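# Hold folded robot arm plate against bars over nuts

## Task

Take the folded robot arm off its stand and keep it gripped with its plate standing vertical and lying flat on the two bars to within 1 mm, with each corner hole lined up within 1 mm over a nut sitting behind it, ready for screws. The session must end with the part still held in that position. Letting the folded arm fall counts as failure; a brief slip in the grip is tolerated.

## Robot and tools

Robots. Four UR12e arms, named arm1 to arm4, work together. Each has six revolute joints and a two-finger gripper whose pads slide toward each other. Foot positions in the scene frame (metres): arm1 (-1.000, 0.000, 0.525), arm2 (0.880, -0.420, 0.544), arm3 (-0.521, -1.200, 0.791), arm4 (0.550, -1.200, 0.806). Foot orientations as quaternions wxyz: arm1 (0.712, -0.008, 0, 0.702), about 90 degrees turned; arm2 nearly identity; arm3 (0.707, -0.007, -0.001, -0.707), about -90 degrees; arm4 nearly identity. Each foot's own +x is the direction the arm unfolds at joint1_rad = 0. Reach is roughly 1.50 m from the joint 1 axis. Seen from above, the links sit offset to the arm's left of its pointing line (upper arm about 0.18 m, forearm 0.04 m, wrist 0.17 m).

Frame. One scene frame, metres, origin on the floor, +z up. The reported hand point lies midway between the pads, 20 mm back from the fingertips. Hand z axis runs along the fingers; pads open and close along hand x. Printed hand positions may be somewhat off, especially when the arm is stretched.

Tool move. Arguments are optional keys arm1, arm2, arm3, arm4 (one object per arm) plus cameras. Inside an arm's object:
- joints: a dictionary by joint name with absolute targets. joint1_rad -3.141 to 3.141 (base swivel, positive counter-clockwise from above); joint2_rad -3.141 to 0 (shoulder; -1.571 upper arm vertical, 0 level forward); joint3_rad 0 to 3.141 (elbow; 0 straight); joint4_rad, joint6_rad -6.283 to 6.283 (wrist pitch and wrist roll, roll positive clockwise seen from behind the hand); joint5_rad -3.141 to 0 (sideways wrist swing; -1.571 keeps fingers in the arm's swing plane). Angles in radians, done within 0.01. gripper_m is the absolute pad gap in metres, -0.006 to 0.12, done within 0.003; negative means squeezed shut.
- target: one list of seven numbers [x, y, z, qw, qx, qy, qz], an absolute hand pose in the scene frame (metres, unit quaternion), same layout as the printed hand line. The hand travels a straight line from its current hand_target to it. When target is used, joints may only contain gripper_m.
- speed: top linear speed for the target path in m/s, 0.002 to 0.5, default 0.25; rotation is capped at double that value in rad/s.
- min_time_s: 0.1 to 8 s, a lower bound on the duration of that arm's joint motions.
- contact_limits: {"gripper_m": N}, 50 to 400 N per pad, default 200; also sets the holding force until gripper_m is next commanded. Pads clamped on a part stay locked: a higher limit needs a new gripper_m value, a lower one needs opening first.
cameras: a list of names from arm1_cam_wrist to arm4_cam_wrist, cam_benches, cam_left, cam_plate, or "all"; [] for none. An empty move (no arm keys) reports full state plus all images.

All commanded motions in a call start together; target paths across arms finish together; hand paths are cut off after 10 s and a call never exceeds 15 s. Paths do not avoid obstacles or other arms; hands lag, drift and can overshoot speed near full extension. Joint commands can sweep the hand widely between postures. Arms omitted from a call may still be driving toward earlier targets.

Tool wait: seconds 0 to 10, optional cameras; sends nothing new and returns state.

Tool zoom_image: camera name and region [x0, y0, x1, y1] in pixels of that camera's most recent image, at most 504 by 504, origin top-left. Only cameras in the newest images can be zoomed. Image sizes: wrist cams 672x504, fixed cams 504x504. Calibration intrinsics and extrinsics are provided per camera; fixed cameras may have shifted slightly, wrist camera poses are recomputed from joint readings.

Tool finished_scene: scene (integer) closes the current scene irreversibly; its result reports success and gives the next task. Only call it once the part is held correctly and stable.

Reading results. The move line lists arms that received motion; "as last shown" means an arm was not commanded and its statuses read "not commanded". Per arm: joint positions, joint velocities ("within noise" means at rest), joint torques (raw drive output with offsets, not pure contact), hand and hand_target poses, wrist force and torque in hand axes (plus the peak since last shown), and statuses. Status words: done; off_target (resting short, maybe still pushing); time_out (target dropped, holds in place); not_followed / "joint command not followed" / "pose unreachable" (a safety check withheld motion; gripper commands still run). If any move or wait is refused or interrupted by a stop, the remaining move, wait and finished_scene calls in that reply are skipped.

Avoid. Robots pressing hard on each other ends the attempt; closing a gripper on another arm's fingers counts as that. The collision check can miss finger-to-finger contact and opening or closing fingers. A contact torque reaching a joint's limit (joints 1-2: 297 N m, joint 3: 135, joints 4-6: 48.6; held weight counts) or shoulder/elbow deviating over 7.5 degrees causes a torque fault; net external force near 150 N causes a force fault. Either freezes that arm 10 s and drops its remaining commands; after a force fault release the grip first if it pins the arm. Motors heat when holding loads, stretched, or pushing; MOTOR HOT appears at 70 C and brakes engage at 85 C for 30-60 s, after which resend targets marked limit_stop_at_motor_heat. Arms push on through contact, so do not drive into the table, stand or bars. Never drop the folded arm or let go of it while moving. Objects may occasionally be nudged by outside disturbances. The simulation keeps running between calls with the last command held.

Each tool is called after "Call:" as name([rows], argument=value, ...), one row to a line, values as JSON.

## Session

Scene 1 done. Scene 2.

Call:
move(cameras=["cam_plate","cam_left","cam_benches","arm3_cam_wrist"])

Call:
zoom_image(camera="cam_plate", region=[130, 120, 350, 340])

Call:
zoom_image(camera="cam_plate", region=[130, 330, 360, 504])

Scene clock: 0.00 s.
Joint torques (N m): no reading
Motor temperatures (°C): arm1=[28 35 32 35 33 36] | arm2=[25 36 29 34 34 34] | arm3=[36 35 26 31 34 32] | arm4=[27 33 27 29 32 33]
Wrist force (N): no reading
Wrist torque (N m): no reading
Wrist force, peak (N): no reading
Joint velocities: within noise
arm1.joint_positions: joint1_rad=+0.000 joint2_rad=-1.570 joint3_rad=+1.570 joint4_rad=-1.570 joint5_rad=-1.571 joint6_rad=+0.000 gripper_m=+0.120
arm1.joint_status: not commanded
arm1.hand: x=-1.1695 y=+0.7000 z=+1.0242 quat_wxyz=(-0.005, -0.007, -1.000, +0.006) (m; scene frame)
arm1.hand_target: x=-1.1695 y=+0.7000 z=+1.0242 quat_wxyz=(-0.005, -0.007, -1.000, +0.006) (m; scene frame)
arm1.hand_status: not commanded
arm2.joint_positions: joint1_rad=+0.000 joint2_rad=-1.570 joint3_rad=+1.570 joint4_rad=-1.570 joint5_rad=-1.571 joint6_rad=+0.000 gripper_m=+0.120
arm2.joint_status: not commanded
arm2.hand: x=+1.5621 y=-0.2142 z=+1.0553 quat_wxyz=(+0.000, -0.690, -0.723, -0.001) (m; scene frame)
arm2.hand_target: x=+1.5621 y=-0.2142 z=+1.0553 quat_wxyz=(+0.000, -0.690, -0.723, -0.001) (m; scene frame)
arm2.hand_status: not commanded
arm3.joint_positions: joint1_rad=+0.000 joint2_rad=-1.570 joint3_rad=+1.570 joint4_rad=-1.570 joint5_rad=-1.571 joint6_rad=+0.000 gripper_m=+0.120
arm3.joint_status: not commanded
arm3.hand: x=-0.3431 y=-1.8860 z=+1.3069 quat_wxyz=(-0.005, -1.000, +0.000, +0.004) (m; scene frame)
arm3.hand_target: x=-0.3431 y=-1.8860 z=+1.3069 quat_wxyz=(-0.005, -1.000, +0.000, +0.004) (m; scene frame)
arm3.hand_status: not commanded
arm4.joint_positions: joint1_rad=+0.000 joint2_rad=-1.570 joint3_rad=+1.570 joint4_rad=-1.570 joint5_rad=-1.571 joint6_rad=+0.000 gripper_m=+0.120
arm4.joint_status: not commanded
arm4.hand: x=+1.2469 y=-1.0443 z=+1.3140 quat_wxyz=(+0.000, -0.717, -0.697, +0.002) (m; scene frame)
arm4.hand_target: x=+1.2469 y=-1.0443 z=+1.3140 quat_wxyz=(+0.000, -0.717, -0.697, +0.002) (m; scene frame)
arm4.hand_status: not commanded
pictures: arm3_cam_wrist, cam_benches, cam_left, cam_plate

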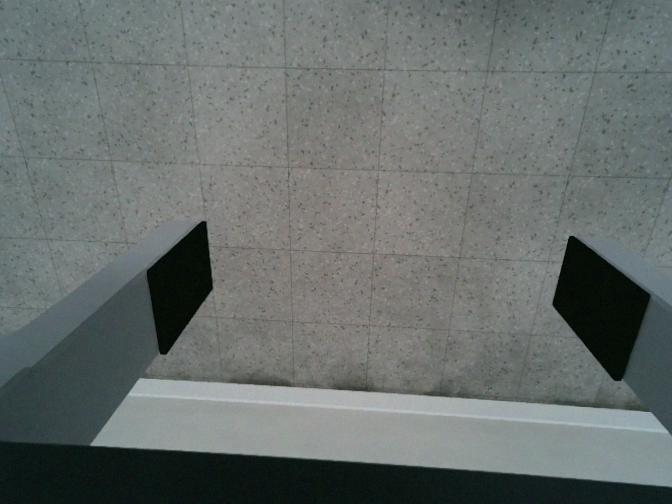

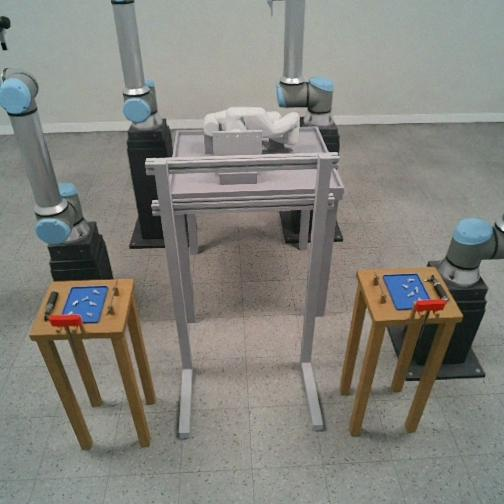

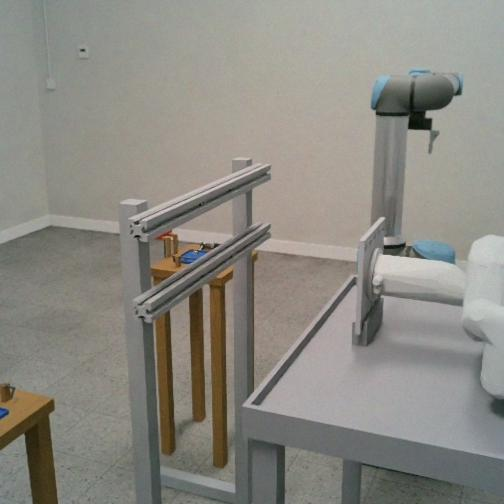

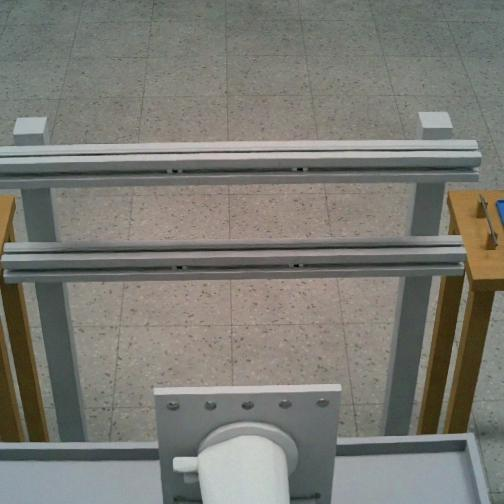

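Scaled by 2.291 from the camera's image (finer frame: 720x720).

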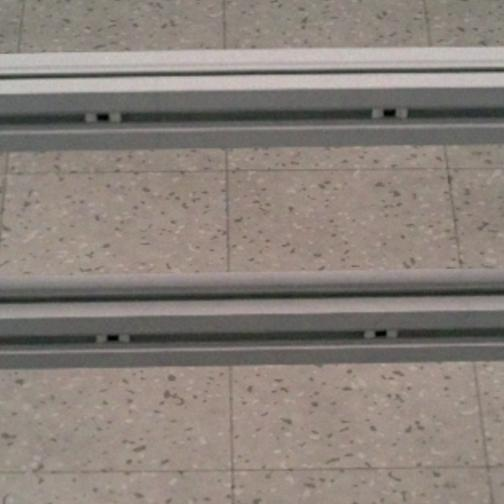

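Scaled by 2.191 from the camera's image (finer frame: 720x720).

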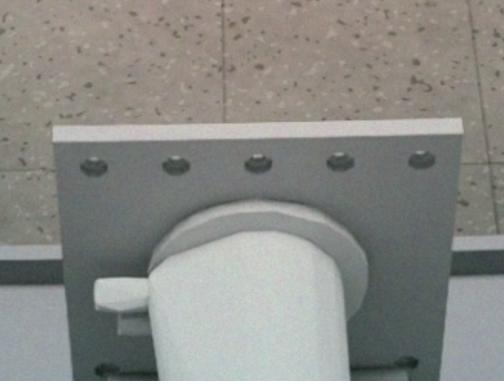

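Call:
move(arm2={"joints":{"joint1_rad":2.9,"joint2_rad":-2.0,"joint3_rad":1.6,"joint4_rad":-1.171,"joint5_rad":-1.571,"joint6_rad":-1.65},"min_time_s":3})

Call:
move(arm4={"joints":{"joint1_rad":2.15,"joint2_rad":-1.75,"joint3_rad":1.55,"joint4_rad":-1.37,"joint5_rad":-1.571,"joint6_rad":-1.02,"gripper_m":0.112},"min_time_s":3}, cameras=["cam_plate","cam_left","arm2_cam_wrist","arm4_cam_wrist"])

Scene clock: 8.13 s.
Joint torques (N m): arm1=[-1.46 -57.89 -51.07 -4.77 0.33 0.08] | arm2=[-0.55 2.74 -41.88 -8.2 -0.68 3.01] | arm3=[-1.04 -45.93 -55.9 -6.09 0.06 0.07] | arm4=[0.89 -51.7 -48.67 -4.86 0.05 0.08]
Motor temperatures (°C): arm1=[28 35 32 35 33 36] | arm2=[25 36 29 34 34 34] | arm3=[36 35 26 31 34 32] | arm4=[27 33 27 29 32 33]
Wrist force (N): arm1=[0.5 0.5 -0.5] | arm2=[0.5 0.3 -0.3] | arm3=[0.2 0.0 0.2] | arm4=[0.0 -0.2 -0.2]
Wrist torque (N m): arm1=[0.09 -0.07 -0.01] | arm2=[0.09 -0.14 -0.05] | arm3=[0.00 -0.02 0.00] | arm4=[-0.03 -0.01 0.00]
Wrist force, peak (N): arm1=[1.2 1.0 -0.5] | arm2=[0.4 4.1 0.2] | arm3=[-0.1 0.9 0.1] | arm4=[-0.1 0.1 -0.7]
move: arm2 done
Joint velocities: within noise
arm1, arm3, arm4: as last shown
arm2.joint_positions: joint1_rad=+2.900 joint2_rad=-2.000 joint3_rad=+1.600 joint4_rad=-1.171 joint5_rad=-1.571 joint6_rad=-1.650 gripper_m=+0.120
arm2.joint_status: all done
arm2.hand: x=+0.4614 y=-0.5154 z=+1.2199 quat_wxyz=(-0.001, +0.998, -0.058, +0.001)
arm2.hand_target: x=+0.4613 y=-0.5154 z=+1.2199 quat_wxyz=(-0.001, +0.998, -0.058, +0.001)
arm2.hand_status: not commanded
pictures: none

Scene clock: 13.97 s.
Joint torques (N m): arm1=[0.64 -57.98 -49.37 -4.62 0.18 0.4] | arm2=[7.31 3.3 -49.02 -9.34 -0.79 2.86] | arm3=[-2.24 -47.61 -55.99 -5.46 0.32 0.09] | arm4=[-18.13 -24.29 -40.59 -8.08 -0.17 2.42]
Motor temperatures (°C): arm1=[28 35 32 35 33 36] | arm2=[25 36 29 34 34 34] | arm3=[36 35 26 31 34 32] | arm4=[27 33 27 29 32 33]
Wrist force (N): arm1=[0.6 0.7 -0.3] | arm2=[0.9 0.2 -0.1] | arm3=[-0.1 0.8 0.0] | arm4=[-0.3 -0.4 0.2]
Wrist torque (N m): arm1=[0.12 -0.11 0.00] | arm2=[0.07 -0.20 -0.06] | arm3=[0.14 0.03 0.00] | arm4=[-0.03 0.09 -0.05]
Wrist force, peak (N): arm1=[1.3 0.8 0.1] | arm2=[0.8 0.6 -0.1] | arm3=[-0.3 0.8 0.3] | arm4=[68.8 -10.6 -1.0]
move: arm4 time_out
Joint velocities: within noise
arm1, arm3: as last shown
arm2.joint_positions: joint1_rad=+2.900 joint2_rad=-2.000 joint3_rad=+1.600 joint4_rad=-1.171 joint5_rad=-1.571 joint6_rad=-1.650 gripper_m=+0.120
arm2.joint_status: not commanded
arm2.hand: x=+0.4613 y=-0.5154 z=+1.2199 quat_wxyz=(-0.001, +0.998, -0.058, +0.001)
arm2.hand_target: x=+0.4613 y=-0.5154 z=+1.2199 quat_wxyz=(-0.001, +0.998, -0.058, +0.001)
arm2.hand_status: not commanded
arm4.joint_positions: joint1_rad=+0.726 joint2_rad=-1.678 joint3_rad=+1.558 joint4_rad=-1.450 joint5_rad=-1.571 joint6_rad=-0.612 gripper_m=+0.112
arm4.joint_status: joint1_rad time_out (moved +0.726 of +2.150); joint2_rad time_out (moved -0.108 of -0.180); joint4_rad time_out (moved +0.120 of +0.200); joint6_rad time_out (moved -0.612 of -1.020); the others done
arm4.hand: x=+0.9151 y=-0.6658 z=+1.3785 quat_wxyz=(+0.001, -0.130, -0.991, +0.002)
arm4.hand_target: x=+0.9151 y=-0.6658 z=+1.3785 quat_wxyz=(+0.001, -0.130, -0.991, +0.002)
arm4.hand_status: not commanded
pictures: arm2_cam_wrist, arm4_cam_wrist, cam_left, cam_plate
led back after a hold (arm4 arm): the arm was led back toward your command in small steps, so it may still be short of it.
joint command not followed: on one or more control steps a check withheld the commanded joint targets of the arm4 arm, and it was not sent them on those steps.
cause: the commanded joint targets, or the way to them, would bring a part of the robot too close to another arm (this arm's fingers and the arm2 arm's upper arm (the part past joint 2), 37 mm apart when this arm was first held).
arm2_cam_wrist: T_world_to_cam=[[0.98803, -0.15057, -0.03346, -0.47894], [-0.12956, -0.92786, 0.3497, -0.82873], [-0.0837, -0.34118, -0.93626, 1.13423]] pos_world=[0.46078, -0.45408, 1.33572]
arm4_cam_wrist: T_world_to_cam=[[-0.96517, 0.26076, 0.02112, 1.03115], [0.25124, 0.9014, 0.35265, -0.1041], [0.07292, 0.34568, -0.93552, 1.5844]] pos_world=[0.90585, -0.72273, 1.49717]

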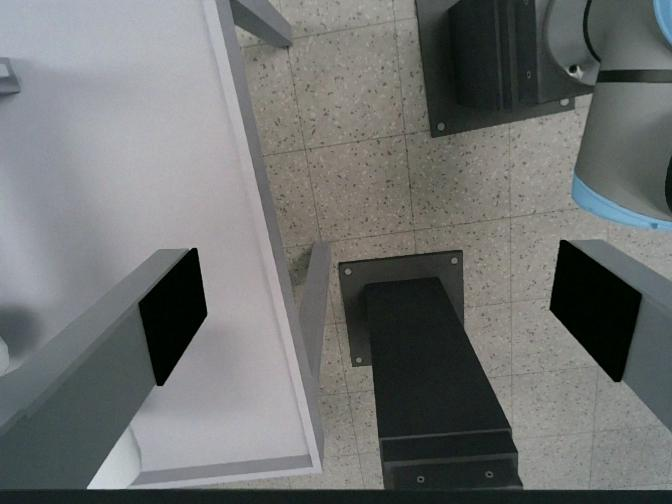

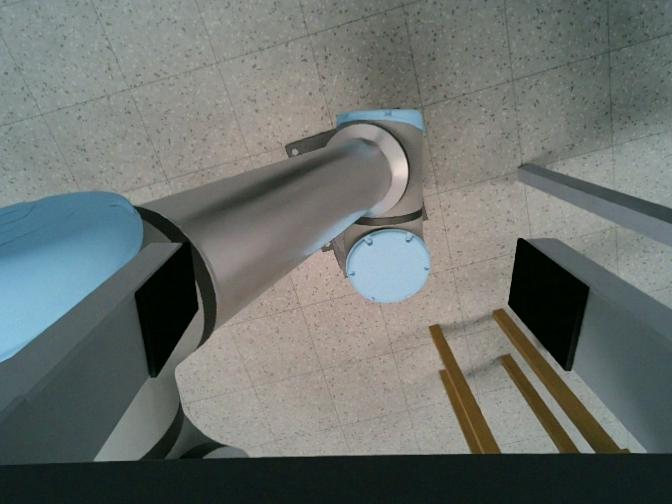

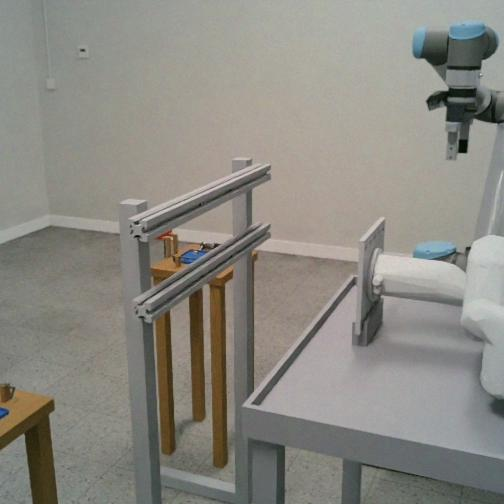

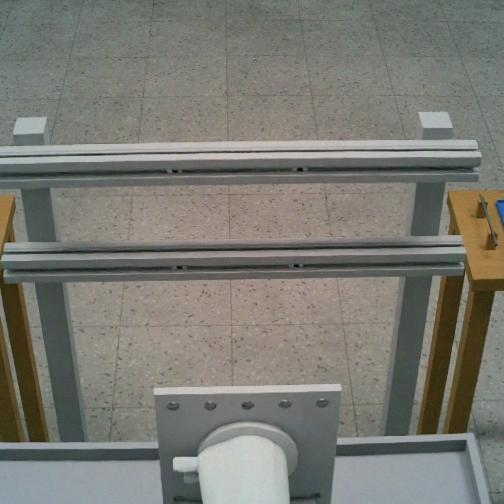

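Call:
move(arm4={"joints":{"joint1_rad":0.2},"min_time_s":1})

Call:
move(arm2={"joints":{"joint1_rad":0.0,"joint2_rad":-1.57,"joint3_rad":1.57,"joint4_rad":-1.57,"joint6_rad":0.0},"min_time_s":3})

Call:
move(arm4={"joints":{"joint1_rad":2.15,"joint2_rad":-1.75,"joint3_rad":1.55,"joint4_rad":-1.37,"joint5_rad":-1.571,"joint6_rad":-1.02,"gripper_m":0.112},"min_time_s":3})

Scene clock: 19.10 s.
Joint torques (N m): arm1=[-0.18 -55.61 -51.28 -4.5 -0.17 -0.16] | arm2=[4.88 2.02 -49.72 -9.27 -0.46 2.57] | arm3=[-1.91 -47.6 -55.82 -5.58 0.29 0.11] | arm4=[11.37 -39.64 -41.06 -6.7 1.57 2]
Motor temperatures (°C): arm1=[28 35 32 35 33 36] | arm2=[25 36 29 34 34 34] | arm3=[36 35 26 31 34 32] | arm4=[27 33 27 29 32 33]
Wrist force (N): arm1=[0.5 0.4 -0.6] | arm2=[0.5 0.2 -0.2] | arm3=[-0.1 0.3 0.3] | arm4=[-0.3 -0.2 -0.3]
Wrist torque (N m): arm1=[0.07 -0.09 0.00] | arm2=[0.08 -0.14 -0.05] | arm3=[0.05 0.01 0.00] | arm4=[0.01 0.06 -0.04]
Wrist force, peak (N): arm1=[1.3 0.9 -0.4] | arm2=[0.8 0.4 0.2] | arm3=[-0.1 0.7 0.6] | arm4=[-3.0 -0.5 0.1]
move: arm4 done
Joint velocities: within noise
arm1, arm2, arm3: as last shown
arm4.joint_positions: joint1_rad=+0.200 joint2_rad=-1.678 joint3_rad=+1.558 joint4_rad=-1.450 joint5_rad=-1.571 joint6_rad=-0.612 gripper_m=+0.112
arm4.joint_status: all done
arm4.hand: x=+1.1334 y=-0.9209 z=+1.3787 quat_wxyz=(+0.001, -0.384, -0.923, +0.002)
arm4.hand_target: x=+1.1334 y=-0.9209 z=+1.3788 quat_wxyz=(+0.001, -0.384, -0.923, +0.002)
arm4.hand_status: not commanded
pictures: none

Scene clock: 22.43 s.
Joint torques (N m): arm1=[-1.46 -58.01 -49.41 -4.51 0.49 0.31] | arm2=[-5.78 -66.1 -53.25 -2.37 -0.57 -2.66] | arm3=[-0.07 -47.03 -56.17 -5.42 0.1 -0.12] | arm4=[20.41 -59.21 -44.34 -4.06 1.63 2.08]
Motor temperatures (°C): arm1=[28 35 32 35 33 36] | arm2=[25 36 29 34 34 34] | arm3=[36 35 26 31 34 32] | arm4=[27 33 27 29 32 33]
Wrist force (N): arm1=[0.4 0.4 -0.3] | arm2=[0.4 -0.2 0.1] | arm3=[0.0 0.3 0.2] | arm4=[-0.2 -0.5 -0.1]
Wrist torque (N m): arm1=[0.07 -0.06 0.00] | arm2=[-0.04 -0.07 0.03] | arm3=[0.05 0.01 0.00] | arm4=[-0.04 0.04 -0.03]
Wrist force, peak (N): arm1=[1.0 0.9 -0.4] | arm2=[-2.3 3.6 0.2] | arm3=[-0.1 1.0 0.3] | arm4=[-0.2 -0.7 0.2]
move: arm2 done
Joint velocities: within noise
arm1, arm3, arm4: as last shown
arm2.joint_positions: joint1_rad=+0.000 joint2_rad=-1.570 joint3_rad=+1.570 joint4_rad=-1.570 joint5_rad=-1.571 joint6_rad=+0.000 gripper_m=+0.120
arm2.joint_status: all done
arm2.hand: x=+1.5622 y=-0.2142 z=+1.0553 quat_wxyz=(+0.000, -0.690, -0.723, -0.001)
arm2.hand_target: x=+1.5621 y=-0.2142 z=+1.0553 quat_wxyz=(+0.000, -0.690, -0.723, -0.001)
arm2.hand_status: not commanded
arm4.hand: x=+1.1334 y=-0.9209 z=+1.3788 quat_wxyz=(+0.001, -0.384, -0.923, +0.002)
pictures: none

Scene clock: 25.77 s.
Joint torques (N m): arm1=[0.88 -57.78 -51.53 -4.58 0.03 0.12] | arm2=[-13.19 -65.97 -46.32 -0.78 -0.78 -2.78] | arm3=[-1.47 -48.59 -55.49 -5.39 0.13 0.12] | arm4=[-8.3 -39.35 -54.58 -3.94 1.19 2.05]
Motor temperatures (°C): arm1=[28 35 32 35 33 36] | arm2=[25 36 29 34 34 34] | arm3=[36 35 26 31 34 32] | arm4=[27 33 27 29 32 33]
Wrist force (N): arm1=[0.8 0.8 0.2] | arm2=[0.1 0.1 0.0] | arm3=[0.2 0.5 0.0] | arm4=[0.3 -0.4 0.1]
Wrist torque (N m): arm1=[0.13 -0.13 0.00] | arm2=[0.01 -0.03 0.03] | arm3=[0.09 -0.03 0.00] | arm4=[-0.02 -0.02 0.01]
Wrist force, peak (N): arm1=[0.8 1.0 -0.8] | arm2=[0.6 0.0 -0.3] | arm3=[0.1 0.8 0.4] | arm4=[-2.3 -0.9 -0.5]
move: arm4 done
Joint velocities: within noise
arm1, arm2, arm3: as last shown
arm2.hand: x=+1.5621 y=-0.2142 z=+1.0553 quat_wxyz=(+0.000, -0.690, -0.723, -0.001)
arm4.joint_positions: joint1_rad=+2.150 joint2_rad=-1.750 joint3_rad=+1.550 joint4_rad=-1.370 joint5_rad=-1.571 joint6_rad=-1.020 gripper_m=+0.112
arm4.joint_status: all done
arm4.hand: x=+0.1038 y=-0.8034 z=+1.4190 quat_wxyz=(+0.001, +0.707, -0.707, +0.001)
arm4.hand_target: x=+0.1038 y=-0.8034 z=+1.4190 quat_wxyz=(+0.001, +0.707, -0.707, +0.001)
arm4.hand_status: not commanded
pictures: none

Call:
move(arm2={"joints":{"joint1_rad":2.9,"joint2_rad":-2.0,"joint3_rad":1.6,"joint4_rad":-1.171,"joint5_rad":-1.571,"joint6_rad":-1.65},"min_time_s":3}, arm4={"target":[-0.0485,-0.658,1.22,0,0.7071,-0.7071,0],"speed":0.15}, cameras=["arm4_cam_wrist","cam_left"])

Call:
move(arm2={"target":[0.0047,-0.4675,1.15,0,1,0,0],"speed":0.25}, cameras=["arm2_cam_wrist"])

Scene clock: 29.90 s.
Joint torques (N m): arm1=[-0.41 -56.12 -51.61 -4.28 0.68 0.22] | arm2=[-1.06 2.72 -41.82 -8.06 -0.66 2.65] | arm3=[-2.46 -46.54 -56.06 -5.38 0.12 0.03] | arm4=[-18.3 -50.6 -38.73 -5.04 -0.57 -2.24]
Motor temperatures (°C): arm1=[28 35 32 35 33 36] | arm2=[25 36 29 34 34 34] | arm3=[36 35 26 31 34 32] | arm4=[27 33 27 29 32 33]
Wrist force (N): arm1=[0.8 0.5 -0.1] | arm2=[0.4 0.0 0.4] | arm3=[-0.2 0.4 0.0] | arm4=[-0.1 0.2 -0.2]
Wrist torque (N m): arm1=[0.08 -0.13 0.00] | arm2=[0.03 -0.13 -0.04] | arm3=[0.07 0.04 0.00] | arm4=[0.06 0.04 -0.15]
Wrist force, peak (N): arm1=[1.3 0.9 -0.2] | arm2=[-0.2 3.8 0.2] | arm3=[-0.2 0.9 0.3] | arm4=[2.1 -2.0 -2.5]
move: arm2 done; arm4 done
Joint velocities: within noise
arm1, arm3: as last shown
arm2.joint_positions: joint1_rad=+2.900 joint2_rad=-2.000 joint3_rad=+1.600 joint4_rad=-1.171 joint5_rad=-1.571 joint6_rad=-1.650 gripper_m=+0.120
arm2.joint_status: all done
arm2.hand: x=+0.4614 y=-0.5154 z=+1.2199 quat_wxyz=(-0.001, +0.998, -0.058, +0.001)
arm2.hand_target: x=+0.4613 y=-0.5154 z=+1.2199 quat_wxyz=(-0.001, +0.998, -0.058, +0.001)
arm2.hand_status: not commanded
arm4.joint_positions: joint1_rad=+2.219 joint2_rad=-1.402 joint3_rad=+1.554 joint4_rad=-1.724 joint5_rad=-1.574 joint6_rad=-0.951 gripper_m=+0.112
arm4.joint_status: not commanded
arm4.hand: x=-0.0485 y=-0.6580 z=+1.2200 quat_wxyz=(+0.000, +0.707, -0.707, +0.000)
arm4.hand_target: x=-0.0485 y=-0.6580 z=+1.2200 quat_wxyz=(+0.000, +0.707, -0.707, +0.000)
arm4.hand_status: done (0.000 m and 0.0 deg from the pose sent, 0.290 m and 0.2 deg at the start)
arm4_cam_wrist: T_world_to_cam=[[-0.00263, -0.9998, 0.01995, -0.67896], [-0.93447, 0.00956, 0.35591, -0.46149], [-0.35603, -0.0177, -0.93431, 1.24239]] pos_world=[0.00929, -0.65242, 1.33857]

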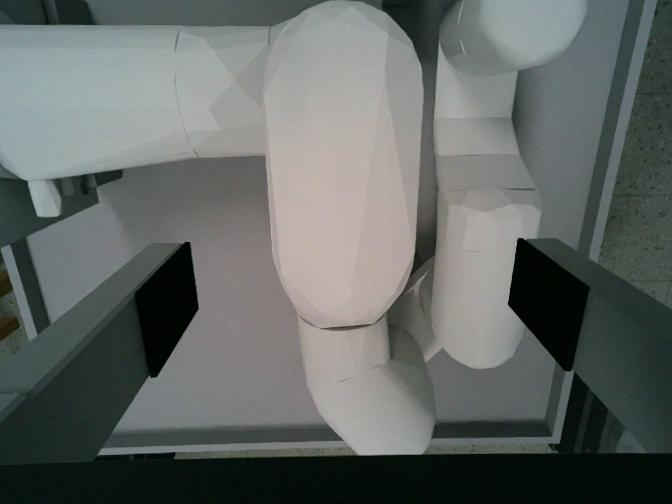

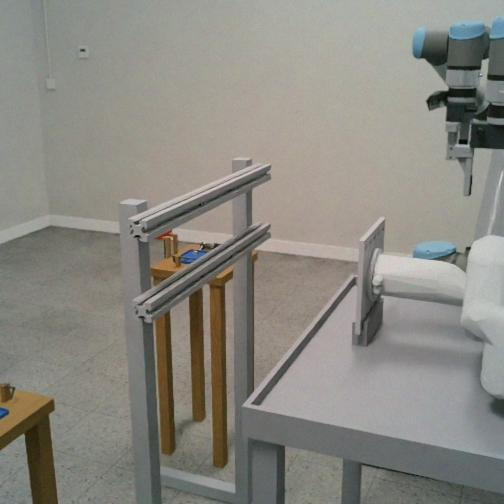

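Scene clock: 32.40 s.
Joint torques (N m): arm1=[-0.49 -56.06 -51.53 -4.66 0.31 0.53] | arm2=[-5.18 -68.15 -54.2 -9.48 -1.84 2.65] | arm3=[-1.07 -46.8 -55.96 -5.32 -0.16 0.04] | arm4=[-18.81 -47.77 -40 -6.86 0.68 -2.3]
Motor temperatures (°C): arm1=[28 35 32 35 33 36] | arm2=[25 36 29 34 34 34] | arm3=[36 35 26 31 34 32] | arm4=[27 33 27 29 32 33]
Wrist force (N): arm1=[0.2 0.2 -0.5] | arm2=[0.2 0.1 -0.4] | arm3=[0.0 0.6 0.1] | arm4=[0.0 -0.3 -0.1]
Wrist torque (N m): arm1=[0.03 -0.04 -0.01] | arm2=[0.02 -0.09 -0.02] | arm3=[0.10 0.01 0.00] | arm4=[-0.02 0.00 -0.15]
Wrist force, peak (N): arm1=[1.1 0.2 -0.8] | arm2=[5.4 0.4 -0.9] | arm3=[-0.5 0.5 0.6] | arm4=[0.1 -0.6 -0.6]
move: arm2 done
Joint velocities: within noise
arm1, arm3, arm4: as last shown
arm2.joint_positions: joint1_rad=+2.948 joint2_rad=-1.273 joint3_rad=+1.052 joint4_rad=-1.353 joint5_rad=-1.570 joint6_rad=-1.718 gripper_m=+0.120
arm2.joint_status: not commanded
arm2.hand: x=+0.0048 y=-0.4676 z=+1.1500 quat_wxyz=(+0.000, +1.000, +0.000, +0.000)
arm2.hand_target: x=+0.0047 y=-0.4675 z=+1.1500 quat_wxyz=(+0.000, +1.000, +0.000, +0.000)
arm2.hand_status: done (0.000 m and 0.0 deg from the pose sent, 0.464 m and 6.6 deg at the start)
arm2_cam_wrist: T_world_to_cam=[[0.99875, -0.03539, -0.03529, 0.0329], [-0.02077, -0.93615, 0.351, -0.82491], [-0.04546, -0.34983, -0.93571, 1.04212]] pos_world=[-0.00262, -0.40651, 1.26582]

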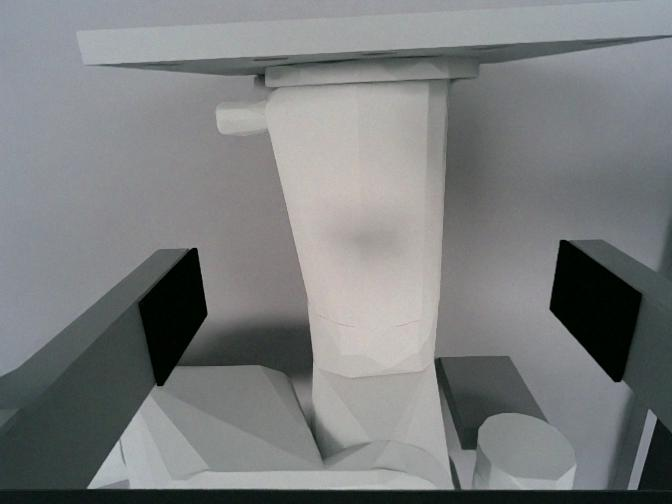

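Call:
move(arm2={"target":[0.0047,-0.4675,1.005,0,1,0,0],"speed":0.1}, arm4={"target":[-0.0485,-0.6585,1.061,0,0.7071,-0.7071,0],"speed":0.1}, cameras=["arm4_cam_wrist","arm2_cam_wrist"])

Scene clock: 36.43 s.
Joint torques (N m): arm1=[-0.06 -57.64 -49.66 -4.58 0.38 0.33] | arm2=[9.32 -72.51 -46.55 -1.06 0.66 2.52] | arm3=[0.42 -45.64 -55.15 -5.61 -0.19 0.02] | arm4=[-15.71 -83.74 -50.31 -3.55 -1.14 -2.01]
Motor temperatures (°C): arm1=[28 35 32 35 33 36] | arm2=[25 36 29 34 34 34] | arm3=[36 35 26 31 34 32] | arm4=[27 33 27 29 32 33]
Wrist force (N): arm1=[0.4 0.2 -0.3] | arm2=[0.1 0.1 0.0] | arm3=[0.1 0.4 0.2] | arm4=[0.2 0.0 -0.2]
Wrist torque (N m): arm1=[0.01 -0.08 0.00] | arm2=[0.02 -0.06 -0.05] | arm3=[0.07 0.00 0.00] | arm4=[0.03 -0.01 -0.09]
Wrist force, peak (N): arm1=[0.7 0.9 -1.0] | arm2=[0.2 0.2 -2.6] | arm3=[-0.7 0.7 0.1] | arm4=[0.1 -0.3 -3.0]
move: arm2 done; arm4 done
Joint velocities: within noise
arm1.joint_positions: joint1_rad=+0.000 joint2_rad=-1.570 joint3_rad=+1.570 joint4_rad=-1.570 joint5_rad=-1.571 joint6_rad=+0.000 gripper_m=+0.120
arm1.joint_status: not commanded
arm1.hand: x=-1.1695 y=+0.7000 z=+1.0242 quat_wxyz=(-0.005, -0.007, -1.000, +0.006)
arm1.hand_target: x=-1.1695 y=+0.7000 z=+1.0242 quat_wxyz=(-0.005, -0.007, -1.000, +0.006)
arm1.hand_status: not commanded
arm2.joint_positions: joint1_rad=+2.948 joint2_rad=-1.295 joint3_rad=+1.337 joint4_rad=-1.615 joint5_rad=-1.570 joint6_rad=-1.717 gripper_m=+0.120
arm2.joint_status: not commanded
arm2.hand: x=+0.0047 y=-0.4675 z=+1.0051 quat_wxyz=(+0.000, +1.000, +0.000, +0.000)
arm2.hand_target: x=+0.0047 y=-0.4675 z=+1.0050 quat_wxyz=(+0.000, +1.000, +0.000, +0.000)
arm2.hand_status: done (0.000 m and 0.0 deg from the pose sent, 0.145 m and 0.0 deg at the start)
arm3.joint_positions: joint1_rad=+0.000 joint2_rad=-1.570 joint3_rad=+1.570 joint4_rad=-1.570 joint5_rad=-1.571 joint6_rad=+0.000 gripper_m=+0.120
arm3.joint_status: not commanded
arm3.hand: x=-0.3431 y=-1.8860 z=+1.3069 quat_wxyz=(-0.005, -1.000, +0.000, +0.004)
arm3.hand_target: x=-0.3431 y=-1.8860 z=+1.3069 quat_wxyz=(-0.005, -1.000, +0.000, +0.004)
arm3.hand_status: not commanded
arm4.joint_positions: joint1_rad=+2.219 joint2_rad=-1.328 joint3_rad=+1.754 joint4_rad=-1.998 joint5_rad=-1.574 joint6_rad=-0.951 gripper_m=+0.112
arm4.joint_status: not commanded
arm4.hand: x=-0.0485 y=-0.6585 z=+1.0609 quat_wxyz=(+0.000, +0.707, -0.707, +0.000)
arm4.hand_target: x=-0.0485 y=-0.6585 z=+1.0610 quat_wxyz=(+0.000, +0.707, -0.707, +0.000)
arm4.hand_status: done (0.000 m and 0.0 deg from the pose sent, 0.159 m and 0.0 deg at the start)
pictures: arm2_cam_wrist, arm4_cam_wrist
arm2_cam_wrist: T_world_to_cam=[[0.99875, -0.03542, -0.03539, 0.02798], [-0.02077, -0.93618, 0.35091, -0.77393], [-0.04556, -0.34974, -0.93574, 0.9065]] pos_world=[-0.00272, -0.40651, 1.12082]
arm4_cam_wrist: T_world_to_cam=[[-0.00269, -0.99979, 0.02007, -0.67644], [-0.93447, 0.00966, 0.35591, -0.4048], [-0.35603, -0.0178, -0.9343, 1.09367]] pos_world=[0.00929, -0.65292, 1.17947]

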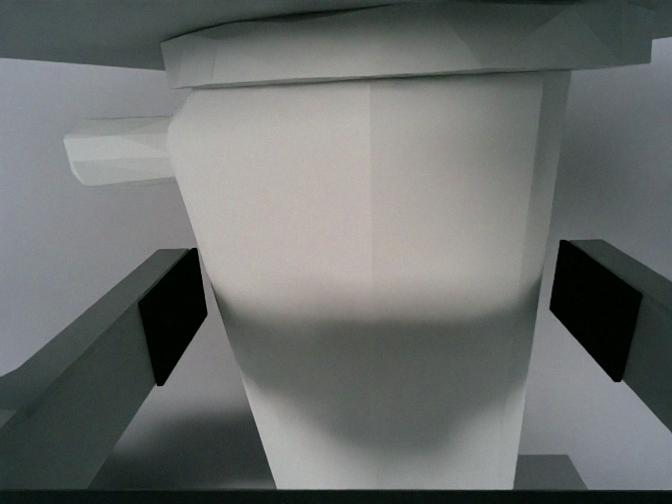

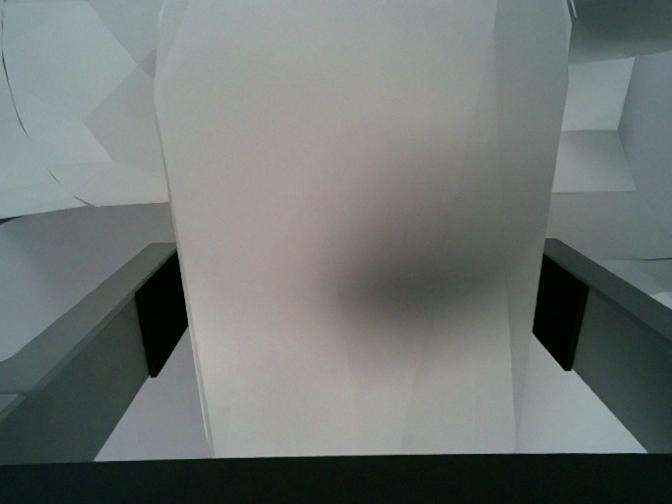

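Call:
move(arm2={"joints":{"gripper_m":0.09},"contact_limits":{"gripper_m":350}}, arm4={"joints":{"gripper_m":0.08},"contact_limits":{"gripper_m":400}})

Call:
wait(seconds=0.5)

Scene clock: 37.87 s.
Joint torques (N m): arm1=[1.76 -57.67 -50.61 -4.25 0.61 0.77] | arm2=[6.18 -70.92 -48.17 -11.86 0.87 1.75] | arm3=[-1.44 -45.29 -56.21 -5.49 0.18 -0.19] | arm4=[-14 -85.52 -49.13 -6.11 -0.54 -0.53]
Motor temperatures (°C): arm1=[28 35 32 35 33 36] | arm2=[25 36 29 34 34 34] | arm3=[36 35 26 31 34 32] | arm4=[27 33 27 29 32 33]
Wrist force (N): arm1=[0.3 0.7 -0.3] | arm2=[10.6 -5.1 -2.8] | arm3=[0.0 0.3 0.3] | arm4=[-7.1 5.8 5.9]
Wrist torque (N m): arm1=[0.11 -0.04 0.00] | arm2=[0.25 -0.27 -1.91] | arm3=[0.06 0.00 0.00] | arm4=[0.05 0.82 -0.75]
Wrist force, peak (N): arm1=[0.6 1.0 -0.6] | arm2=[12.4 -4.2 -3.6] | arm3=[-0.3 0.5 0.6] | arm4=[-8.3 6.0 5.9]
move: arm2 off_target; arm4 off_target
Joint velocities: within noise
arm1, arm3: as last shown
arm2.joint_positions: joint1_rad=+2.948 joint2_rad=-1.295 joint3_rad=+1.337 joint4_rad=-1.615 joint5_rad=-1.570 joint6_rad=-1.717 gripper_m=+0.100
arm2.joint_status: gripper_m off_target (ended at +0.100, target +0.090)
arm2.contact_limits: gripper_m 350 N at each pad
arm2.hand: x=+0.0047 y=-0.4675 z=+1.0050 quat_wxyz=(+0.000, +1.000, +0.000, +0.000)
arm2.hand_target: x=+0.0047 y=-0.4675 z=+1.0050 quat_wxyz=(+0.000, +1.000, +0.000, +0.000)
arm2.hand_status: not commanded
arm4.joint_positions: joint1_rad=+2.219 joint2_rad=-1.328 joint3_rad=+1.754 joint4_rad=-1.998 joint5_rad=-1.574 joint6_rad=-0.951 gripper_m=+0.089
arm4.joint_status: gripper_m off_target (ended at +0.089, target +0.080)
arm4.contact_limits: gripper_m 400 N at each pad
arm4.hand: x=-0.0485 y=-0.6585 z=+1.0610 quat_wxyz=(+0.000, +0.707, -0.707, +0.000)
arm4.hand_target: x=-0.0485 y=-0.6585 z=+1.0610 quat_wxyz=(+0.000, +0.707, -0.707, +0.000)
arm4.hand_status: not commanded
pictures: none

Scene clock: 38.37 s.
Joint torques (N m): arm1=[1.38 -58.23 -51.03 -4.74 0.39 0.21] | arm2=[6.5 -69 -52 -13.02 0.74 1.48] | arm3=[-1.38 -47.22 -56.44 -5.29 0.21 -0.08] | arm4=[-10.04 -85.58 -48.05 -6.33 0.16 0.86]
Motor temperatures (°C): arm1=[28 35 32 35 33 36] | arm2=[25 36 29 34 34 34] | arm3=[36 35 26 31 34 32] | arm4=[27 33 27 29 32 33]
Wrist force (N): arm1=[0.8 0.5 -0.1] | arm2=[14.1 -4.9 -2.2] | arm3=[0.3 0.4 0.6] | arm4=[-7.4 6.4 5.8]
Wrist torque (N m): arm1=[0.09 -0.13 0.00] | arm2=[0.24 -0.18 -1.90] | arm3=[0.07 -0.05 0.00] | arm4=[0.04 0.83 -0.83]
Wrist force, peak (N): arm1=[1.4 0.5 -0.4] | arm2=[14.3 -4.8 -2.5] | arm3=[0.0 0.8 -0.1] | arm4=[-7.8 6.2 6.1]
Joint velocities: within noise
arm1.joint_positions: joint1_rad=+0.000 joint2_rad=-1.570 joint3_rad=+1.570 joint4_rad=-1.570 joint5_rad=-1.571 joint6_rad=+0.000 gripper_m=+0.120
arm1.joint_status: not commanded
arm1.hand: x=-1.1695 y=+0.7000 z=+1.0242 quat_wxyz=(-0.005, -0.007, -1.000, +0.006)
arm1.hand_target: x=-1.1695 y=+0.7000 z=+1.0242 quat_wxyz=(-0.005, -0.007, -1.000, +0.006)
arm1.hand_status: not commanded
arm2.joint_positions: joint1_rad=+2.948 joint2_rad=-1.295 joint3_rad=+1.337 joint4_rad=-1.615 joint5_rad=-1.570 joint6_rad=-1.717 gripper_m=+0.100
arm2.joint_status: gripper_m off_target (ended at +0.100, target +0.090)
arm2.contact_limits: gripper_m 350 N at each pad
arm2.hand: x=+0.0047 y=-0.4675 z=+1.0050 quat_wxyz=(+0.000, +1.000, +0.000, +0.000)
arm2.hand_target: x=+0.0047 y=-0.4675 z=+1.0050 quat_wxyz=(+0.000, +1.000, +0.000, +0.000)
arm2.hand_status: not commanded
arm3.joint_positions: joint1_rad=+0.000 joint2_rad=-1.570 joint3_rad=+1.570 joint4_rad=-1.570 joint5_rad=-1.571 joint6_rad=+0.000 gripper_m=+0.120
arm3.joint_status: not commanded
arm3.hand: x=-0.3431 y=-1.8860 z=+1.3069 quat_wxyz=(-0.005, -1.000, +0.000, +0.004)
arm3.hand_target: x=-0.3431 y=-1.8860 z=+1.3069 quat_wxyz=(-0.005, -1.000, +0.000, +0.004)
arm3.hand_status: not commanded
arm4.joint_positions: joint1_rad=+2.219 joint2_rad=-1.328 joint3_rad=+1.754 joint4_rad=-1.998 joint5_rad=-1.574 joint6_rad=-0.951 gripper_m=+0.089
arm4.joint_status: gripper_m off_target (ended at +0.089, target +0.080)
arm4.contact_limits: gripper_m 400 N at each pad
arm4.hand: x=-0.0485 y=-0.6585 z=+1.0610 quat_wxyz=(+0.000, +0.707, -0.707, +0.000)
arm4.hand_target: x=-0.0485 y=-0.6585 z=+1.0610 quat_wxyz=(+0.000, +0.707, -0.707, +0.000)
arm4.hand_status: not commanded
wait: 0.50 s; at rest by 0.27 s
pictures: none

Call:
move(arm2={"target":[0.0047,-0.4675,1.007,0,1,0,0],"speed":0.01}, arm4={"target":[-0.0485,-0.6585,1.063,0,0.7071,-0.7071,0],"speed":0.01})

Call:
move(arm2={"target":[0.0047,-0.4675,1.010,0,1,0,0],"speed":0.01}, arm4={"target":[-0.0485,-0.6585,1.066,0,0.7071,-0.7071,0],"speed":0.01})

Scene clock: 40.70 s.
Joint torques (N m): arm1=[0.2 -58.1 -52.32 -4.58 0.27 0.58] | arm2=[1.82 -123.23 -83.16 -12.42 0.57 0.26] | arm3=[-1.98 -46.33 -54.98 -5.45 0.02 -0.25] | arm4=[-3.28 -142.73 -83.73 0.05 1.5 2.43]
Motor temperatures (°C): arm1=[28 35 32 35 33 36] | arm2=[25 36 29 34 34 34] | arm3=[36 35 26 31 34 32] | arm4=[27 33 27 29 32 33]
Wrist force (N): arm1=[0.6 0.3 -0.7] | arm2=[14.2 5.4 41.7] | arm3=[0.2 0.1 -0.1] | arm4=[-13.9 28.4 86.8]
Wrist torque (N m): arm1=[0.05 -0.11 0.00] | arm2=[0.16 -2.98 -1.66] | arm3=[0.02 -0.03 0.00] | arm4=[0.22 -8.32 -0.30]
Wrist force, peak (N): arm1=[1.0 0.6 -0.7] | arm2=[13.0 5.1 43.1] | arm3=[-0.2 0.7 0.5] | arm4=[-14.0 28.9 87.1]
move: arm2 done; arm4 done
Joint velocities: within noise
arm1, arm3: as last shown
arm2.joint_positions: joint1_rad=+2.948 joint2_rad=-1.295 joint3_rad=+1.333 joint4_rad=-1.611 joint5_rad=-1.570 joint6_rad=-1.717 gripper_m=+0.100
arm2.joint_status: not commanded
arm2.contact_limits: gripper_m 350 N at each pad
arm2.hand: x=+0.0047 y=-0.4675 z=+1.0069 quat_wxyz=(+0.000, +1.000, +0.000, +0.000)
arm2.hand_target: x=+0.0047 y=-0.4675 z=+1.0070 quat_wxyz=(+0.000, +1.000, +0.000, +0.000)
arm2.hand_status: done (0.000 m and 0.0 deg from the pose sent, 0.002 m and 0.0 deg at the start)
arm4.joint_positions: joint1_rad=+2.219 joint2_rad=-1.329 joint3_rad=+1.752 joint4_rad=-1.995 joint5_rad=-1.574 joint6_rad=-0.951 gripper_m=+0.089
arm4.joint_status: not commanded
arm4.contact_limits: gripper_m 400 N at each pad
arm4.hand: x=-0.0485 y=-0.6585 z=+1.0629 quat_wxyz=(+0.000, +0.707, -0.707, +0.000)
arm4.hand_target: x=-0.0485 y=-0.6585 z=+1.0630 quat_wxyz=(+0.000, +0.707, -0.707, +0.000)
arm4.hand_status: done (0.000 m and 0.0 deg from the pose sent, 0.002 m and 0.0 deg at the start)
pictures: none

Scene clock: 41.67 s.
Joint torques (N m): arm1=[-0.25 -58.73 -50.55 -4.35 0.25 0.29] | arm2=[-9.18 -126.45 -83.26 -21.55 -1.75 0.78] | arm3=[-0.28 -47.45 -56.23 -5.5 0.06 -0.39] | arm4=[6.6 -148.56 -89.12 -5.77 1.48 3.38]
Motor temperatures (°C): arm1=[28 35 32 35 33 36] | arm2=[25 36 29 34 34 34] | arm3=[36 35 26 31 34 32] | arm4=[27 33 27 29 32 33]
Wrist force (N): arm1=[0.6 0.2 -0.3] | arm2=[24.9 6.4 46.2] | arm3=[-0.1 0.0 0.0] | arm4=[-7.1 24.8 106.7]
Wrist torque (N m): arm1=[0.03 -0.10 0.00] | arm2=[-0.17 1.35 -2.92] | arm3=[0.00 0.02 0.00] | arm4=[0.58 -10.70 -2.24]
Wrist force, peak (N): arm1=[0.8 0.7 -0.7] | arm2=[25.7 7.3 46.1] | arm3=[-0.8 0.7 0.1] | arm4=[-10.2 22.7 107.8]
move: arm2 done; arm4 done
Joint velocities: within noise
arm1, arm3: as last shown
arm2.joint_positions: joint1_rad=+2.948 joint2_rad=-1.295 joint3_rad=+1.328 joint4_rad=-1.606 joint5_rad=-1.570 joint6_rad=-1.717 gripper_m=+0.100
arm2.joint_status: not commanded
arm2.contact_limits: gripper_m 350 N at each pad
arm2.hand: x=+0.0047 y=-0.4675 z=+1.0100 quat_wxyz=(+0.000, +1.000, +0.000, +0.000)
arm2.hand_target: x=+0.0047 y=-0.4675 z=+1.0100 quat_wxyz=(+0.000, +1.000, +0.000, +0.000)
arm2.hand_status: done (0.000 m and 0.0 deg from the pose sent, 0.003 m and 0.0 deg at the start)
arm4.joint_positions: joint1_rad=+2.219 joint2_rad=-1.331 joint3_rad=+1.749 joint4_rad=-1.989 joint5_rad=-1.574 joint6_rad=-0.951 gripper_m=+0.089
arm4.joint_status: not commanded
arm4.contact_limits: gripper_m 400 N at each pad
arm4.hand: x=-0.0485 y=-0.6585 z=+1.0660 quat_wxyz=(+0.000, +0.707, -0.707, +0.000)
arm4.hand_target: x=-0.0485 y=-0.6585 z=+1.0660 quat_wxyz=(+0.000, +0.707, -0.707, +0.000)
arm4.hand_status: done (0.000 m and 0.0 deg from the pose sent, 0.003 m and 0.0 deg at the start)
pictures: none

Call:
move(arm2={"target":[0.0051,-0.4675,1.0106,0,1,0,0],"speed":0.01}, arm4={"target":[-0.0489,-0.6585,1.0656,0,0.7071,-0.7071,0],"speed":0.01}, cameras=["cam_left"])

Call:
zoom_image(camera="cam_left", region=[320, 200, 420, 370])

Scene clock: 44.33 s.
Joint torques (N m): arm1=[-0.25 -56.81 -50.02 -4.34 0.42 0.49] | arm2=[-12.53 -153.65 -99.29 -13.78 -2.3 -0.63] | arm3=[-1.33 -46.55 -56.22 -5.43 -0.05 -0.01] | arm4=[15.78 -108.22 -93.34 -7.54 7.45 -0.46]
Motor temperatures (°C): arm1=[28 35 32 35 33 36] | arm2=[25 36 29 34 34 34] | arm3=[36 35 26 31 34 32] | arm4=[27 33 27 29 32 33]
Wrist force (N): arm1=[0.4 0.3 -0.3] | arm2=[3.9 -1.7 61.9] | arm3=[0.1 0.4 -0.1] | arm4=[1.5 3.7 90.6]
Wrist torque (N m): arm1=[0.05 -0.07 0.00] | arm2=[-0.34 3.54 -1.10] | arm3=[0.06 -0.01 0.00] | arm4=[0.41 -13.55 0.23]
Wrist force, peak (N): arm1=[1.3 0.6 -0.6] | arm2=[3.9 -1.7 61.9] | arm3=[0.3 0.9 0.2] | arm4=[-7.3 24.7 107.6]
move: arm2 done; arm4 done
Joint velocities: within noise
arm1, arm3: as last shown
arm2.joint_positions: joint1_rad=+2.948 joint2_rad=-1.296 joint3_rad=+1.328 joint4_rad=-1.605 joint5_rad=-1.570 joint6_rad=-1.717 gripper_m=+0.100
arm2.joint_status: not commanded
arm2.contact_limits: gripper_m 350 N at each pad
arm2.hand: x=+0.0051 y=-0.4675 z=+1.0106 quat_wxyz=(+0.000, +1.000, +0.000, +0.000)
arm2.hand_target: x=+0.0051 y=-0.4675 z=+1.0106 quat_wxyz=(+0.000, +1.000, +0.000, +0.000)
arm2.hand_status: done (0.000 m and 0.0 deg from the pose sent, 0.001 m and 0.0 deg at the start)
arm4.joint_positions: joint1_rad=+2.219 joint2_rad=-1.331 joint3_rad=+1.749 joint4_rad=-1.990 joint5_rad=-1.574 joint6_rad=-0.951 gripper_m=+0.089
arm4.joint_status: not commanded
arm4.contact_limits: gripper_m 400 N at each pad
arm4.hand: x=-0.0489 y=-0.6585 z=+1.0656 quat_wxyz=(+0.000, +0.707, -0.707, +0.000)
arm4.hand_target: x=-0.0489 y=-0.6585 z=+1.0656 quat_wxyz=(+0.000, +0.707, -0.707, +0.000)
arm4.hand_status: done (0.000 m and 0.0 deg from the pose sent, 0.001 m and 0.0 deg at the start)

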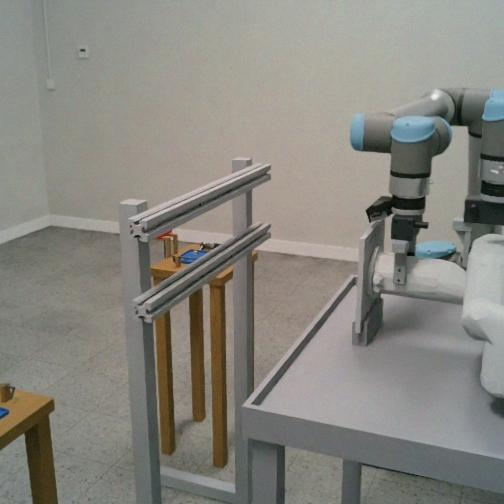

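Scaled by 2.965 from the camera's image (finer frame: 720x720).

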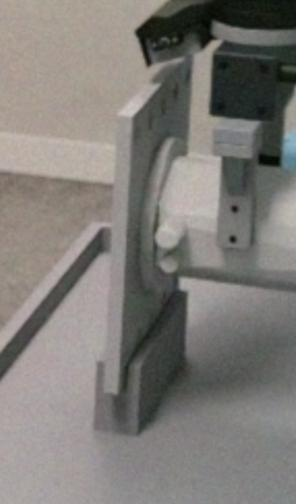

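Call:
move(arm2={"target":[0.0051,-0.4675,1.0846,0,1,0,0],"speed":0.05}, arm4={"target":[-0.0489,-0.6585,1.1396,0,0.7071,-0.7071,0],"speed":0.05}, arm3={"joints":{"joint1_rad":2.66,"joint2_rad":-2.1,"joint3_rad":1.75,"joint4_rad":-1.0,"joint5_rad":-1.513,"joint6_rad":-0.034,"gripper_m":0.05},"min_time_s":4}, cameras=["cam_left","cam_plate"])

Scene clock: 52.60 s.
Joint torques (N m): arm1=[0.88 -57.65 -50.38 -4.28 0.66 0.18] | arm2=[0.18 -150.78 -90.79 -24.11 1.46 3.12] | arm3=[6.48 9 -50.18 -6.55 1.57 -1.7] | arm4=[1.93 -105.13 -80.89 -6.92 5.1 -2.28]
Motor temperatures (°C): arm1=[28 35 32 35 33 36] | arm2=[25 36 29 34 34 34] | arm3=[36 35 26 31 34 32] | arm4=[27 33 27 29 32 33]
Wrist force (N): arm1=[1.0 0.5 -0.2] | arm2=[8.5 -3.3 64.7] | arm3=[0.5 0.6 1.2] | arm4=[3.2 8.2 87.5]
Wrist torque (N m): arm1=[0.09 -0.17 -0.01] | arm2=[-0.23 3.34 -1.46] | arm3=[0.13 -0.02 0.17] | arm4=[0.50 -13.98 -0.13]
Wrist force, peak (N): arm1=[0.8 1.0 -0.8] | arm2=[3.1 -4.8 70.8] | arm3=[-2.9 1.4 0.3] | arm4=[2.4 3.4 96.6]
move: arm2 done; arm3 done; arm4 done
Joint velocities: within noise
arm1: as last shown
arm2.joint_positions: joint1_rad=+2.948 joint2_rad=-1.292 joint3_rad=+1.194 joint4_rad=-1.474 joint5_rad=-1.570 joint6_rad=-1.718 gripper_m=+0.100
arm2.joint_status: not commanded
arm2.contact_limits: gripper_m 350 N at each pad
arm2.hand: x=+0.0051 y=-0.4675 z=+1.0846 quat_wxyz=(+0.000, +1.000, +0.000, +0.000)
arm2.hand_target: x=+0.0051 y=-0.4675 z=+1.0846 quat_wxyz=(+0.000, +1.000, +0.000, +0.000)
arm2.hand_status: done (0.000 m and 0.0 deg from the pose sent, 0.074 m and 0.0 deg at the start)
arm3.joint_positions: joint1_rad=+2.660 joint2_rad=-2.100 joint3_rad=+1.750 joint4_rad=-1.000 joint5_rad=-1.513 joint6_rad=-0.034 gripper_m=+0.051
arm3.joint_status: all done
arm3.hand: x=-0.5540 y=-0.8547 z=+1.3900 quat_wxyz=(+0.058, -0.224, -0.967, +0.106)
arm3.hand_target: x=-0.5540 y=-0.8547 z=+1.3900 quat_wxyz=(+0.058, -0.224, -0.967, +0.106)
arm3.hand_status: not commanded
arm4.joint_positions: joint1_rad=+2.219 joint2_rad=-1.373 joint3_rad=+1.663 joint4_rad=-1.862 joint5_rad=-1.574 joint6_rad=-0.951 gripper_m=+0.089
arm4.joint_status: not commanded
arm4.contact_limits: gripper_m 400 N at each pad
arm4.hand: x=-0.0489 y=-0.6585 z=+1.1396 quat_wxyz=(+0.000, +0.707, -0.707, +0.000)
arm4.hand_target: x=-0.0489 y=-0.6585 z=+1.1396 quat_wxyz=(+0.000, +0.707, -0.707, +0.000)
arm4.hand_status: done (0.000 m and 0.0 deg from the pose sent, 0.074 m and 0.0 deg at the start)

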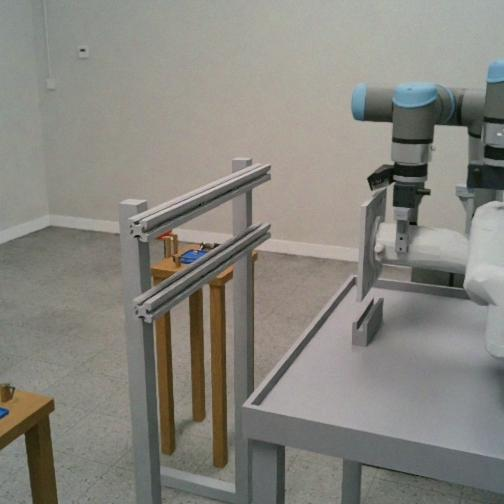

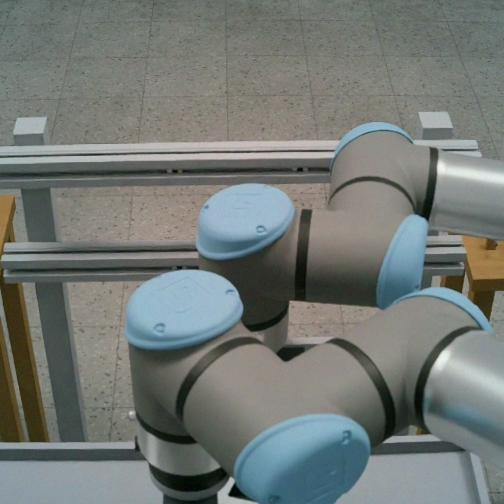

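Call:
move(arm2={"target":[-0.0006,-0.17,1.0800,0,1,0,0],"speed":0.08}, arm4={"target":[-0.0546,-0.361,1.1350,0,0.7071,-0.7071,0],"speed":0.08}, arm3={"joints":{"joint4_rad":-2.28},"min_time_s":3})

Call:
move(arm3={"target":[-0.34,-0.50,1.36,0.1085,0.188,0.8455,0.4882],"speed":0.25}, cameras=["arm3_cam_wrist","cam_left"])

Scene clock: 59.90 s.
Joint torques (N m): arm1=[0.39 -57.82 -50.72 -4.71 0.81 0.36] | arm2=[22.56 -189.94 -95.49 -15.48 6.08 2.32] | arm3=[8.72 6.34 -56.37 -7.17 -0.15 0.77] | arm4=[24.2 -163.47 -85.13 -8.67 10.2 -0.95]
Motor temperatures (°C): arm1=[28 35 32 35 33 36] | arm2=[25 36 29 34 34 34] | arm3=[36 35 26 31 34 32] | arm4=[27 33 27 29 32 33]
Wrist force (N): arm1=[0.6 0.7 -0.6] | arm2=[-14.7 -18.4 80.3] | arm3=[-0.4 1.0 0.2] | arm4=[18.2 -15.0 70.8]
Wrist torque (N m): arm1=[0.12 -0.09 -0.01] | arm2=[-0.30 5.74 0.58] | arm3=[-0.17 0.28 -0.52] | arm4=[0.33 -16.29 3.17]
Wrist force, peak (N): arm1=[1.1 1.1 -0.3] | arm2=[-14.7 -18.4 80.3] | arm3=[-0.3 1.8 -0.1] | arm4=[3.6 8.5 87.9]
move: arm2 done; arm3 done; arm4 done
Joint velocities: within noise
arm1: as last shown
arm2.joint_positions: joint1_rad=+2.626 joint2_rad=-1.221 joint3_rad=+1.108 joint4_rad=-1.459 joint5_rad=-1.569 joint6_rad=-2.040 gripper_m=+0.100
arm2.joint_status: not commanded
arm2.contact_limits: gripper_m 350 N at each pad
arm2.hand: x=-0.0006 y=-0.1699 z=+1.0799 quat_wxyz=(+0.000, +1.000, +0.000, +0.000)
arm2.hand_target: x=-0.0006 y=-0.1700 z=+1.0800 quat_wxyz=(+0.000, +1.000, +0.000, +0.000)
arm2.hand_status: done (0.000 m and 0.0 deg from the pose sent, 0.298 m and 0.0 deg at the start)
arm3.joint_positions: joint1_rad=+2.660 joint2_rad=-2.100 joint3_rad=+1.750 joint4_rad=-2.280 joint5_rad=-1.513 joint6_rad=-0.034 gripper_m=+0.051
arm3.joint_status: all done
arm3.hand: x=-0.4356 y=-0.6291 z=+1.6552 quat_wxyz=(-0.103, -0.179, -0.848, -0.489)
arm3.hand_target: x=-0.4356 y=-0.6291 z=+1.6552 quat_wxyz=(-0.103, -0.179, -0.848, -0.489)
arm3.hand_status: not commanded
arm4.joint_positions: joint1_rad=+2.056 joint2_rad=-0.996 joint3_rad=+1.139 joint4_rad=-1.715 joint5_rad=-1.573 joint6_rad=-1.114 gripper_m=+0.089
arm4.joint_status: not commanded
arm4.contact_limits: gripper_m 400 N at each pad
arm4.hand: x=-0.0545 y=-0.3610 z=+1.1349 quat_wxyz=(+0.000, +0.707, -0.707, +0.000)
arm4.hand_target: x=-0.0546 y=-0.3610 z=+1.1350 quat_wxyz=(+0.000, +0.707, -0.707, +0.000)
arm4.hand_status: done (0.000 m and 0.0 deg from the pose sent, 0.298 m and 0.0 deg at the start)
pictures: none

Scene clock: 61.87 s.
Joint torques (N m): arm1=[-0.77 -58.35 -51.26 -4.43 0.57 0.59] | arm2=[23.78 -191.64 -94.98 -18.7 4 0.95] | arm3=[12.9 -15.4 -62.17 -8.24 -1.13 1.99] | arm4=[28.23 -164.54 -93.08 -8.7 9.84 -4.44]
Motor temperatures (°C): arm1=[28 35 32 35 33 36] | arm2=[25 36 29 34 34 34] | arm3=[36 35 26 31 34 32] | arm4=[27 33 27 29 32 33]
Wrist force (N): arm1=[0.6 0.8 -0.5] | arm2=[-17.5 -18.3 80.1] | arm3=[-0.6 0.1 0.2] | arm4=[18.7 -17.5 71.2]
Wrist torque (N m): arm1=[0.14 -0.10 0.00] | arm2=[-0.31 5.95 0.76] | arm3=[-0.26 0.26 -0.48] | arm4=[0.35 -16.38 3.51]
Wrist force, peak (N): arm1=[1.3 0.8 -0.5] | arm2=[-18.2 -18.5 80.6] | arm3=[0.3 3.6 -3.6] | arm4=[18.6 -17.5 71.5]
move: arm3 done
Joint velocities: within noise
arm1, arm2, arm4: as last shown
arm2.contact_limits: gripper_m 350 N at each pad
arm2.hand: x=-0.0006 y=-0.1700 z=+1.0800 quat_wxyz=(+0.000, +1.000, +0.000, +0.000)
arm3.joint_positions: joint1_rad=+2.616 joint2_rad=-1.846 joint3_rad=+2.126 joint4_rad=-2.910 joint5_rad=-1.494 joint6_rad=-0.045 gripper_m=+0.051
arm3.joint_status: not commanded
arm3.hand: x=-0.3400 y=-0.5000 z=+1.3600 quat_wxyz=(-0.108, -0.188, -0.845, -0.488)
arm3.hand_target: x=-0.3400 y=-0.5000 z=+1.3600 quat_wxyz=(-0.108, -0.188, -0.845, -0.488)
arm3.hand_status: done (0.000 m and 0.0 deg from the pose sent, 0.336 m and 1.3 deg at the start)
arm4.contact_limits: gripper_m 400 N at each pad
arm4.hand: x=-0.0546 y=-0.3610 z=+1.1350 quat_wxyz=(+0.000, +0.707, -0.707, +0.000)
arm3_cam_wrist: T_world_to_cam=[[-0.88379, 0.46447, -0.05638, 0.02352], [0.00683, 0.13331, 0.99105, -1.26613], [0.46783, 0.8755, -0.12099, 0.89185]] pos_world=[-0.3878, -0.62295, 1.36403]

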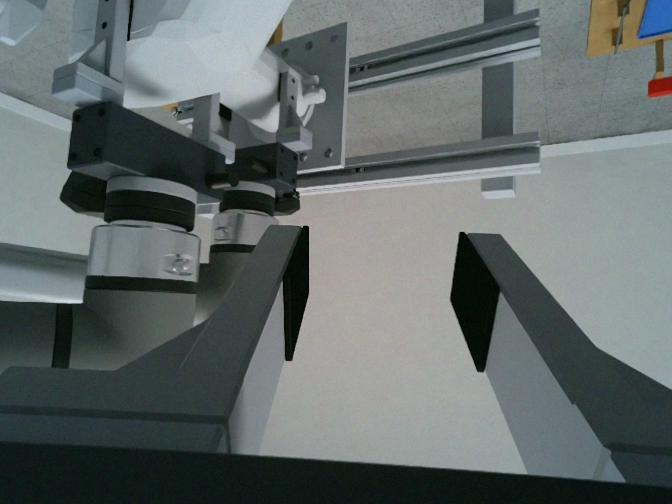

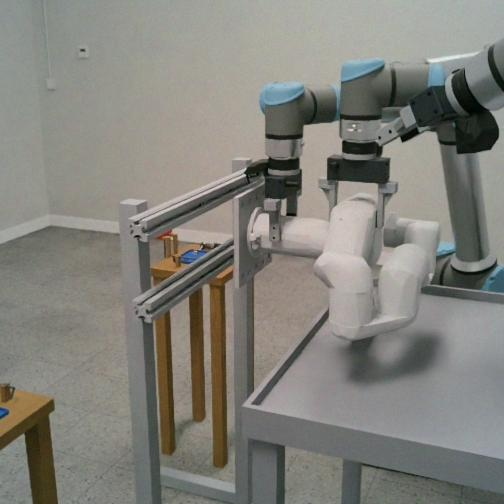

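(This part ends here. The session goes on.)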